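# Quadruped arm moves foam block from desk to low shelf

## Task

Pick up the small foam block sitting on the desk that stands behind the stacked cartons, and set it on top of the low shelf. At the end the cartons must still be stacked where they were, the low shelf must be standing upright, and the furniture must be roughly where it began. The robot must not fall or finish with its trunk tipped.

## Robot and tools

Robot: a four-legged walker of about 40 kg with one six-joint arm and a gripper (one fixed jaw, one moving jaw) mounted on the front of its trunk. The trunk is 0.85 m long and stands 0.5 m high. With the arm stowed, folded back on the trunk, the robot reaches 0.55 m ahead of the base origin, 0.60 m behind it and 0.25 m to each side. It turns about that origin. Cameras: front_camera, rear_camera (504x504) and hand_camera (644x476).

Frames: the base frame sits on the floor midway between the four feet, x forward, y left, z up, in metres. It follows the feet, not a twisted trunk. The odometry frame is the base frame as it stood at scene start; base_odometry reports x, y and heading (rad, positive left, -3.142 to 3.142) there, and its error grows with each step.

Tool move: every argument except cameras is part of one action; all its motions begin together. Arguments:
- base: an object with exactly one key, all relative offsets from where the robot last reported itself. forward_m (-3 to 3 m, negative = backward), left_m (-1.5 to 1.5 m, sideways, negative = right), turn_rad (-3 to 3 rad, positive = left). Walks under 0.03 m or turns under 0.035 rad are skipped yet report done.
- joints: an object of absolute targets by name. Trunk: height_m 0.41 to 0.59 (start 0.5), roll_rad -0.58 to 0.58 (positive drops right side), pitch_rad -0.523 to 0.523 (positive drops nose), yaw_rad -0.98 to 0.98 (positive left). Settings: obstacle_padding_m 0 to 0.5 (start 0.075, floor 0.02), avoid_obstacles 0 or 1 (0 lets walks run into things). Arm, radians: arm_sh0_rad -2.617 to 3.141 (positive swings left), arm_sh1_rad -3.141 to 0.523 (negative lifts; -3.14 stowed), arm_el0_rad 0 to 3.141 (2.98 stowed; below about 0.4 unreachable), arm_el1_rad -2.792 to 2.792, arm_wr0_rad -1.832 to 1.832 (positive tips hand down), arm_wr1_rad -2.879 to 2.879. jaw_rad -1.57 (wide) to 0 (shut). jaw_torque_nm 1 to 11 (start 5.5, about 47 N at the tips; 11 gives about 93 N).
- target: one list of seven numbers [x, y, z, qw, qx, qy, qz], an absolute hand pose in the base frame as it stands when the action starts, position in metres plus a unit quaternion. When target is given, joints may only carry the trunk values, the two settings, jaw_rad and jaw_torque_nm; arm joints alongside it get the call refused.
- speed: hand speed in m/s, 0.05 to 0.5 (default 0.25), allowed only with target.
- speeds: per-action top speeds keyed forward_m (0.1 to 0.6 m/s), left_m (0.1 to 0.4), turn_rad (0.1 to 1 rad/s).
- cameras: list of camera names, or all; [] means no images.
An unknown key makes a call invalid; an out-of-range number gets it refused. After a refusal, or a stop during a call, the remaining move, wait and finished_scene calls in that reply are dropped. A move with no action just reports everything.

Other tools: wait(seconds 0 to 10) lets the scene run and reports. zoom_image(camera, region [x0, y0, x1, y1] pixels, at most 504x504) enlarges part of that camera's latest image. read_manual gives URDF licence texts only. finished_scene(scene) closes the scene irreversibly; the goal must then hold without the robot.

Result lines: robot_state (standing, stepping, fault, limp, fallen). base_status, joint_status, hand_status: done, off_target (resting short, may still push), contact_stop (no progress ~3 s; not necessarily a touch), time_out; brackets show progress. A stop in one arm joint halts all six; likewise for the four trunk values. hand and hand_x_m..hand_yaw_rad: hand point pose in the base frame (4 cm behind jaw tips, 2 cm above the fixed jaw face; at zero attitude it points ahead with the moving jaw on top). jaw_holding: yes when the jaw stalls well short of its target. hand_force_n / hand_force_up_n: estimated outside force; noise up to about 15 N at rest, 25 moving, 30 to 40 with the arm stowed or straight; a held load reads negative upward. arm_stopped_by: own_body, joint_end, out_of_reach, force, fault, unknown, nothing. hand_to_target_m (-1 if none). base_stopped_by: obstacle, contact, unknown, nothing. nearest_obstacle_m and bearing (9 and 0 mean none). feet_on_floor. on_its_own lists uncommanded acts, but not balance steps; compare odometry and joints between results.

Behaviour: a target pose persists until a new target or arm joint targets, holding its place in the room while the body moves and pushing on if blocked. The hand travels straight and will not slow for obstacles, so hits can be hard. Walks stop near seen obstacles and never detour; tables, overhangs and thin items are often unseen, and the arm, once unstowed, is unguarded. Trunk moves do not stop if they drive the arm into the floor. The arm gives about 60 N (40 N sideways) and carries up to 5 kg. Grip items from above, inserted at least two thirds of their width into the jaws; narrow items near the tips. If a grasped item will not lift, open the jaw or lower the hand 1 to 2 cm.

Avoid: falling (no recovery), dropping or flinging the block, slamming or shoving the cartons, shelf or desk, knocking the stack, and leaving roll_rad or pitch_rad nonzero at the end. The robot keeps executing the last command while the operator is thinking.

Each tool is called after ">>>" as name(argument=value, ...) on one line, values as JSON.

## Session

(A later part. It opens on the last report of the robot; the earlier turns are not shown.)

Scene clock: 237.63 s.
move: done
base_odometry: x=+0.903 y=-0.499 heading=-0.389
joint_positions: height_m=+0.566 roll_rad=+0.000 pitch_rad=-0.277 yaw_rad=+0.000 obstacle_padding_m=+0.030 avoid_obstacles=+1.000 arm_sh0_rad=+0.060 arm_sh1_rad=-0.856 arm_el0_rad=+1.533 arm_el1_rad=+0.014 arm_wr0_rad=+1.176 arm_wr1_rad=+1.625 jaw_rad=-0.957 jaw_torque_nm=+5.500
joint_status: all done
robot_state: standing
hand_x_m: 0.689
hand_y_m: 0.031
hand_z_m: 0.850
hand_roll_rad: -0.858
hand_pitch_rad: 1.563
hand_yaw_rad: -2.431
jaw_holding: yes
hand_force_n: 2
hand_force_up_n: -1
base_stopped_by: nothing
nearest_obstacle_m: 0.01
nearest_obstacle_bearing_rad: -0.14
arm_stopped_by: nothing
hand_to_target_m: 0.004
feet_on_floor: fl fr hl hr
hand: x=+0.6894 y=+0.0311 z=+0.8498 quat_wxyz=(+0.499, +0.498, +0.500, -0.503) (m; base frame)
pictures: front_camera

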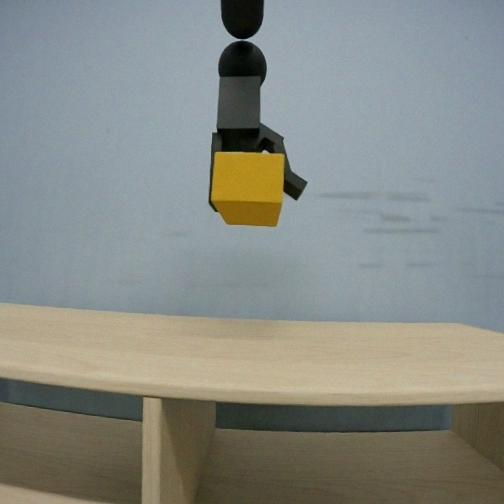

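>>> move(target=[0.765, 0.03, 0.70, 0.5, 0.5, 0.5, -0.5], speed=0.2, cameras=["front_camera"])

Scene clock: 250.20 s.
move: done
base_odometry: x=+0.903 y=-0.498 heading=-0.389
joint_positions: height_m=+0.565 roll_rad=-0.001 pitch_rad=-0.277 yaw_rad=+0.000 obstacle_padding_m=+0.030 avoid_obstacles=+1.000 arm_sh0_rad=+0.056 arm_sh1_rad=-0.471 arm_el0_rad=+1.331 arm_el1_rad=+0.015 arm_wr0_rad=+0.994 arm_wr1_rad=+1.618 jaw_rad=-0.957 jaw_torque_nm=+5.500
robot_state: standing
hand_x_m: 0.758
hand_y_m: 0.031
hand_z_m: 0.702
hand_roll_rad: -0.925
hand_pitch_rad: 1.563
hand_yaw_rad: -2.497
jaw_holding: yes
hand_force_n: 1
hand_force_up_n: 0
base_stopped_by: nothing
nearest_obstacle_m: 0.01
nearest_obstacle_bearing_rad: -0.14
arm_stopped_by: nothing
hand_to_target_m: 0.008
feet_on_floor: fl fr hl hr
hand: x=+0.7579 y=+0.0314 z=+0.7022 quat_wxyz=(+0.499, +0.498, +0.500, -0.503) (m; base frame)
hand_status: done (0.008 m and 0.5 deg from the pose sent, 0.168 m and 0.5 deg at the start)
pictures: front_camera

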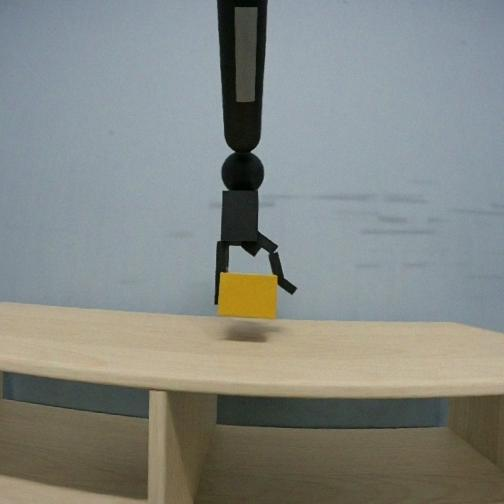

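>>> move(target=[0.765, 0.03, 0.667, 0.5, 0.5, 0.5, -0.5], speed=0.08, cameras=["front_camera"])

>>> zoom_image(camera="front_camera", region=[170, 250, 320, 400])

Scene clock: 254.47 s.
move: done
base_odometry: x=+0.903 y=-0.498 heading=-0.389
joint_positions: height_m=+0.565 roll_rad=-0.002 pitch_rad=-0.277 yaw_rad=+0.000 obstacle_padding_m=+0.030 avoid_obstacles=+1.000 arm_sh0_rad=+0.054 arm_sh1_rad=-0.406 arm_el0_rad=+1.311 arm_el1_rad=+0.016 arm_wr0_rad=+0.951 arm_wr1_rad=+1.617 jaw_rad=-0.957 jaw_torque_nm=+5.500
robot_state: standing
hand_x_m: 0.763
hand_y_m: 0.030
hand_z_m: 0.668
hand_roll_rad: -1.129
hand_pitch_rad: 1.561
hand_yaw_rad: -2.704
jaw_holding: yes
hand_force_n: 2
hand_force_up_n: -2
base_stopped_by: nothing
nearest_obstacle_m: 0.01
nearest_obstacle_bearing_rad: -0.14
arm_stopped_by: nothing
hand_to_target_m: 0.003
feet_on_floor: fl fr hl hr
hand: x=+0.7626 y=+0.0300 z=+0.6682 quat_wxyz=(+0.498, +0.498, +0.500, -0.504) (m; base frame)
hand_status: done (0.003 m and 0.6 deg from the pose sent, 0.036 m and 0.5 deg at the start)
pictures: front_camera

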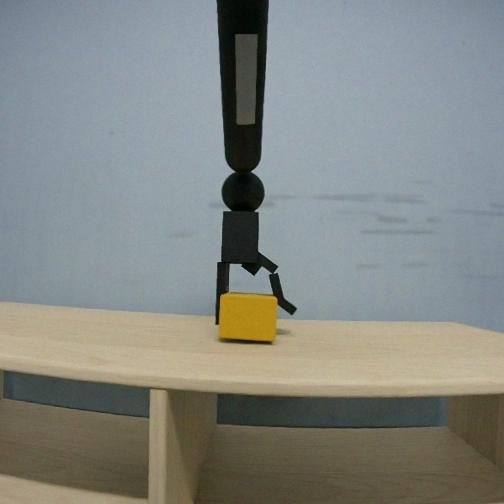

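Scaled by 3.360.

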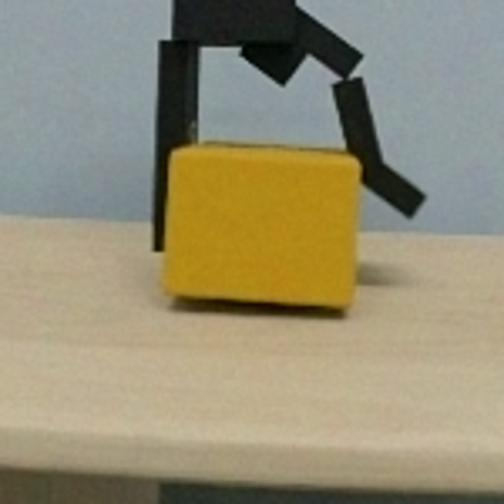

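Almost touching; lower a few mm with gentle contact.

>>> move(target=[0.765, 0.03, 0.654, 0.5, 0.5, 0.5, -0.5], speed=0.05, cameras=["front_camera"])

>>> zoom_image(camera="front_camera", region=[170, 250, 320, 400])

Scene clock: 260.83 s.
move: done
base_odometry: x=+0.903 y=-0.498 heading=-0.389
joint_positions: height_m=+0.565 roll_rad=-0.002 pitch_rad=-0.278 yaw_rad=+0.001 obstacle_padding_m=+0.030 avoid_obstacles=+1.000 arm_sh0_rad=+0.053 arm_sh1_rad=-0.397 arm_el0_rad=+1.311 arm_el1_rad=+0.016 arm_wr0_rad=+0.939 arm_wr1_rad=+1.616 jaw_rad=-0.958 jaw_torque_nm=+5.500
robot_state: standing
hand_x_m: 0.763
hand_y_m: 0.030
hand_z_m: 0.663
hand_roll_rad: -0.930
hand_pitch_rad: 1.564
hand_yaw_rad: -2.505
jaw_holding: yes
hand_force_n: 5
hand_force_up_n: 5
base_stopped_by: nothing
nearest_obstacle_m: 0.01
nearest_obstacle_bearing_rad: -0.14
arm_stopped_by: nothing
hand_to_target_m: 0.009
feet_on_floor: fl fr hl hr
hand: x=+0.7629 y=+0.0297 z=+0.6631 quat_wxyz=(+0.499, +0.499, +0.499, -0.503) (m; base frame)
hand_status: done (0.009 m and 0.4 deg from the pose sent, 0.014 m and 0.6 deg at the start)
pictures: front_camera

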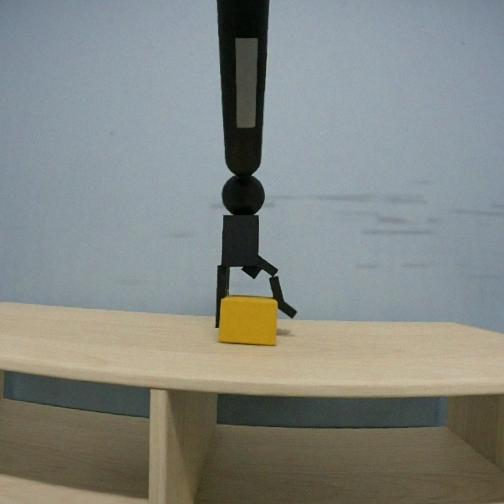

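Scaled by 3.360.

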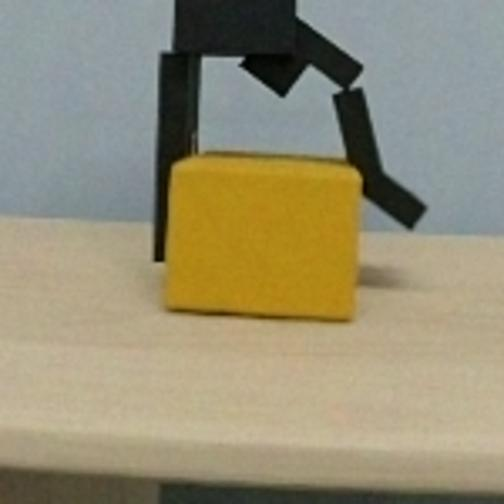

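Resting. Open, then lift straight up, then stow and level.

>>> move(joints={"jaw_rad": -1.4}, cameras=["front_camera"])

>>> move(target=[0.765, 0.03, 0.82, 0.5, 0.5, 0.5, -0.5], speed=0.12, cameras=["front_camera"])

>>> move(joints={"height_m": 0.5, "pitch_rad": 0, "arm_sh0_rad": 0, "arm_sh1_rad": -2.0, "arm_el0_rad": 1.9, "arm_wr0_rad": 1.0, "arm_wr1_rad": 0}, cameras=["front_camera", "hand_camera"])

Scene clock: 265.23 s.
move: done
base_odometry: x=+0.903 y=-0.498 heading=-0.389
joint_positions: height_m=+0.565 roll_rad=-0.002 pitch_rad=-0.277 yaw_rad=+0.001 obstacle_padding_m=+0.030 avoid_obstacles=+1.000 arm_sh0_rad=+0.055 arm_sh1_rad=-0.386 arm_el0_rad=+1.314 arm_el1_rad=+0.018 arm_wr0_rad=+0.926 arm_wr1_rad=+1.616 jaw_rad=-1.400 jaw_torque_nm=+5.500
joint_status: all done
robot_state: standing
hand_x_m: 0.763
hand_y_m: 0.031
hand_z_m: 0.655
hand_roll_rad: -1.123
hand_pitch_rad: 1.564
hand_yaw_rad: -2.698
jaw_holding: no
hand_force_n: 2
hand_force_up_n: -1
base_stopped_by: nothing
nearest_obstacle_m: 0.01
nearest_obstacle_bearing_rad: -0.14
arm_stopped_by: nothing
hand_to_target_m: 0.002
feet_on_floor: fl fr hl hr
hand: x=+0.7631 y=+0.0307 z=+0.6551 quat_wxyz=(+0.498, +0.499, +0.500, -0.503) (m; base frame)
pictures: front_camera

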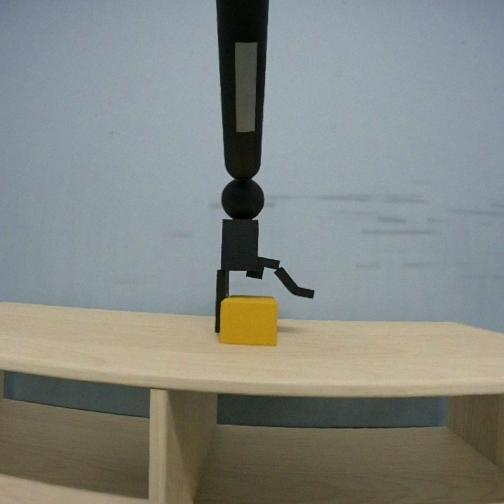

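Scene clock: 267.13 s.
move: done
base_odometry: x=+0.903 y=-0.498 heading=-0.389
joint_positions: height_m=+0.565 roll_rad=-0.001 pitch_rad=-0.278 yaw_rad=+0.001 obstacle_padding_m=+0.030 avoid_obstacles=+1.000 arm_sh0_rad=+0.049 arm_sh1_rad=-0.591 arm_el0_rad=+1.218 arm_el1_rad=+0.018 arm_wr0_rad=+1.224 arm_wr1_rad=+1.616 jaw_rad=-1.401 jaw_torque_nm=+5.500
robot_state: standing
hand_x_m: 0.757
hand_y_m: 0.030
hand_z_m: 0.822
hand_roll_rad: -2.031
hand_pitch_rad: 1.567
hand_yaw_rad: 2.677
jaw_holding: no
hand_force_n: 1
hand_force_up_n: -1
base_stopped_by: nothing
nearest_obstacle_m: 0.01
nearest_obstacle_bearing_rad: -0.14
arm_stopped_by: nothing
hand_to_target_m: 0.008
feet_on_floor: fl fr hl hr
hand: x=+0.7571 y=+0.0300 z=+0.8220 quat_wxyz=(+0.498, +0.501, +0.500, -0.502) (m; base frame)
hand_status: done (0.008 m and 0.3 deg from the pose sent, 0.165 m and 0.4 deg at the start)
pictures: front_camera

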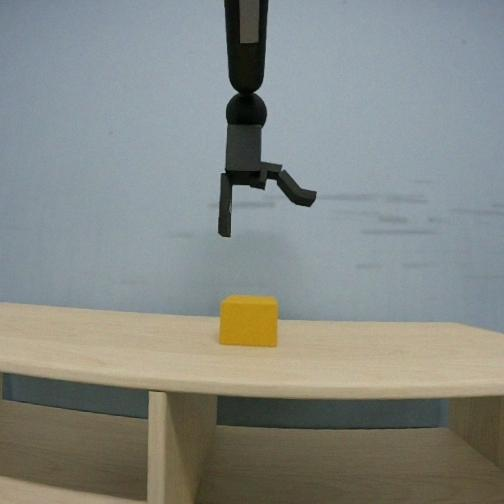

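Scene clock: 269.37 s.
move: done
base_odometry: x=+0.898 y=-0.496 heading=-0.389
joint_positions: height_m=+0.499 roll_rad=+0.001 pitch_rad=+0.006 yaw_rad=+0.006 obstacle_padding_m=+0.030 avoid_obstacles=+1.000 arm_sh0_rad=+0.012 arm_sh1_rad=-1.990 arm_el0_rad=+1.888 arm_el1_rad=+0.021 arm_wr0_rad=+1.005 arm_wr1_rad=+0.008 jaw_rad=-1.401 jaw_torque_nm=+5.500
joint_status: all done
robot_state: standing
hand_x_m: 0.611
hand_y_m: 0.011
hand_z_m: 0.954
hand_roll_rad: 0.040
hand_pitch_rad: 0.909
hand_yaw_rad: 0.044
jaw_holding: no
hand_force_n: 3
hand_force_up_n: 0
base_stopped_by: nothing
nearest_obstacle_m: 0.01
nearest_obstacle_bearing_rad: -0.14
arm_stopped_by: nothing
hand_to_target_m: -1.000
feet_on_floor: fl fr hl hr
hand: x=+0.6107 y=+0.0107 z=+0.9541 quat_wxyz=(+0.898, +0.008, +0.439, +0.011) (m; base frame)
pictures: front_camera, hand_camera

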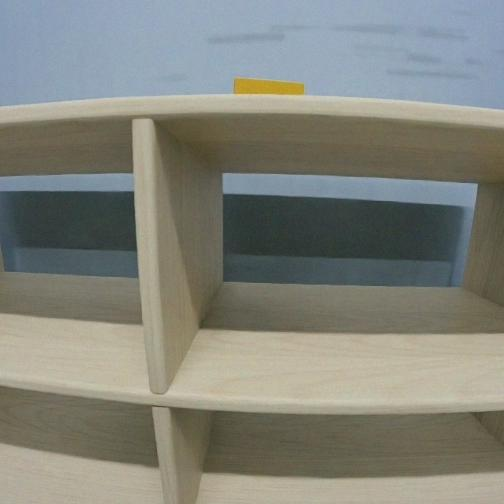

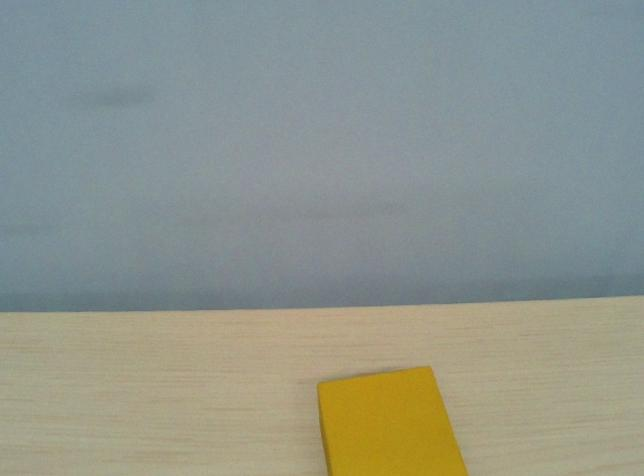

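>>> finished_scene(scene=2)

The scene is finished: the task was done.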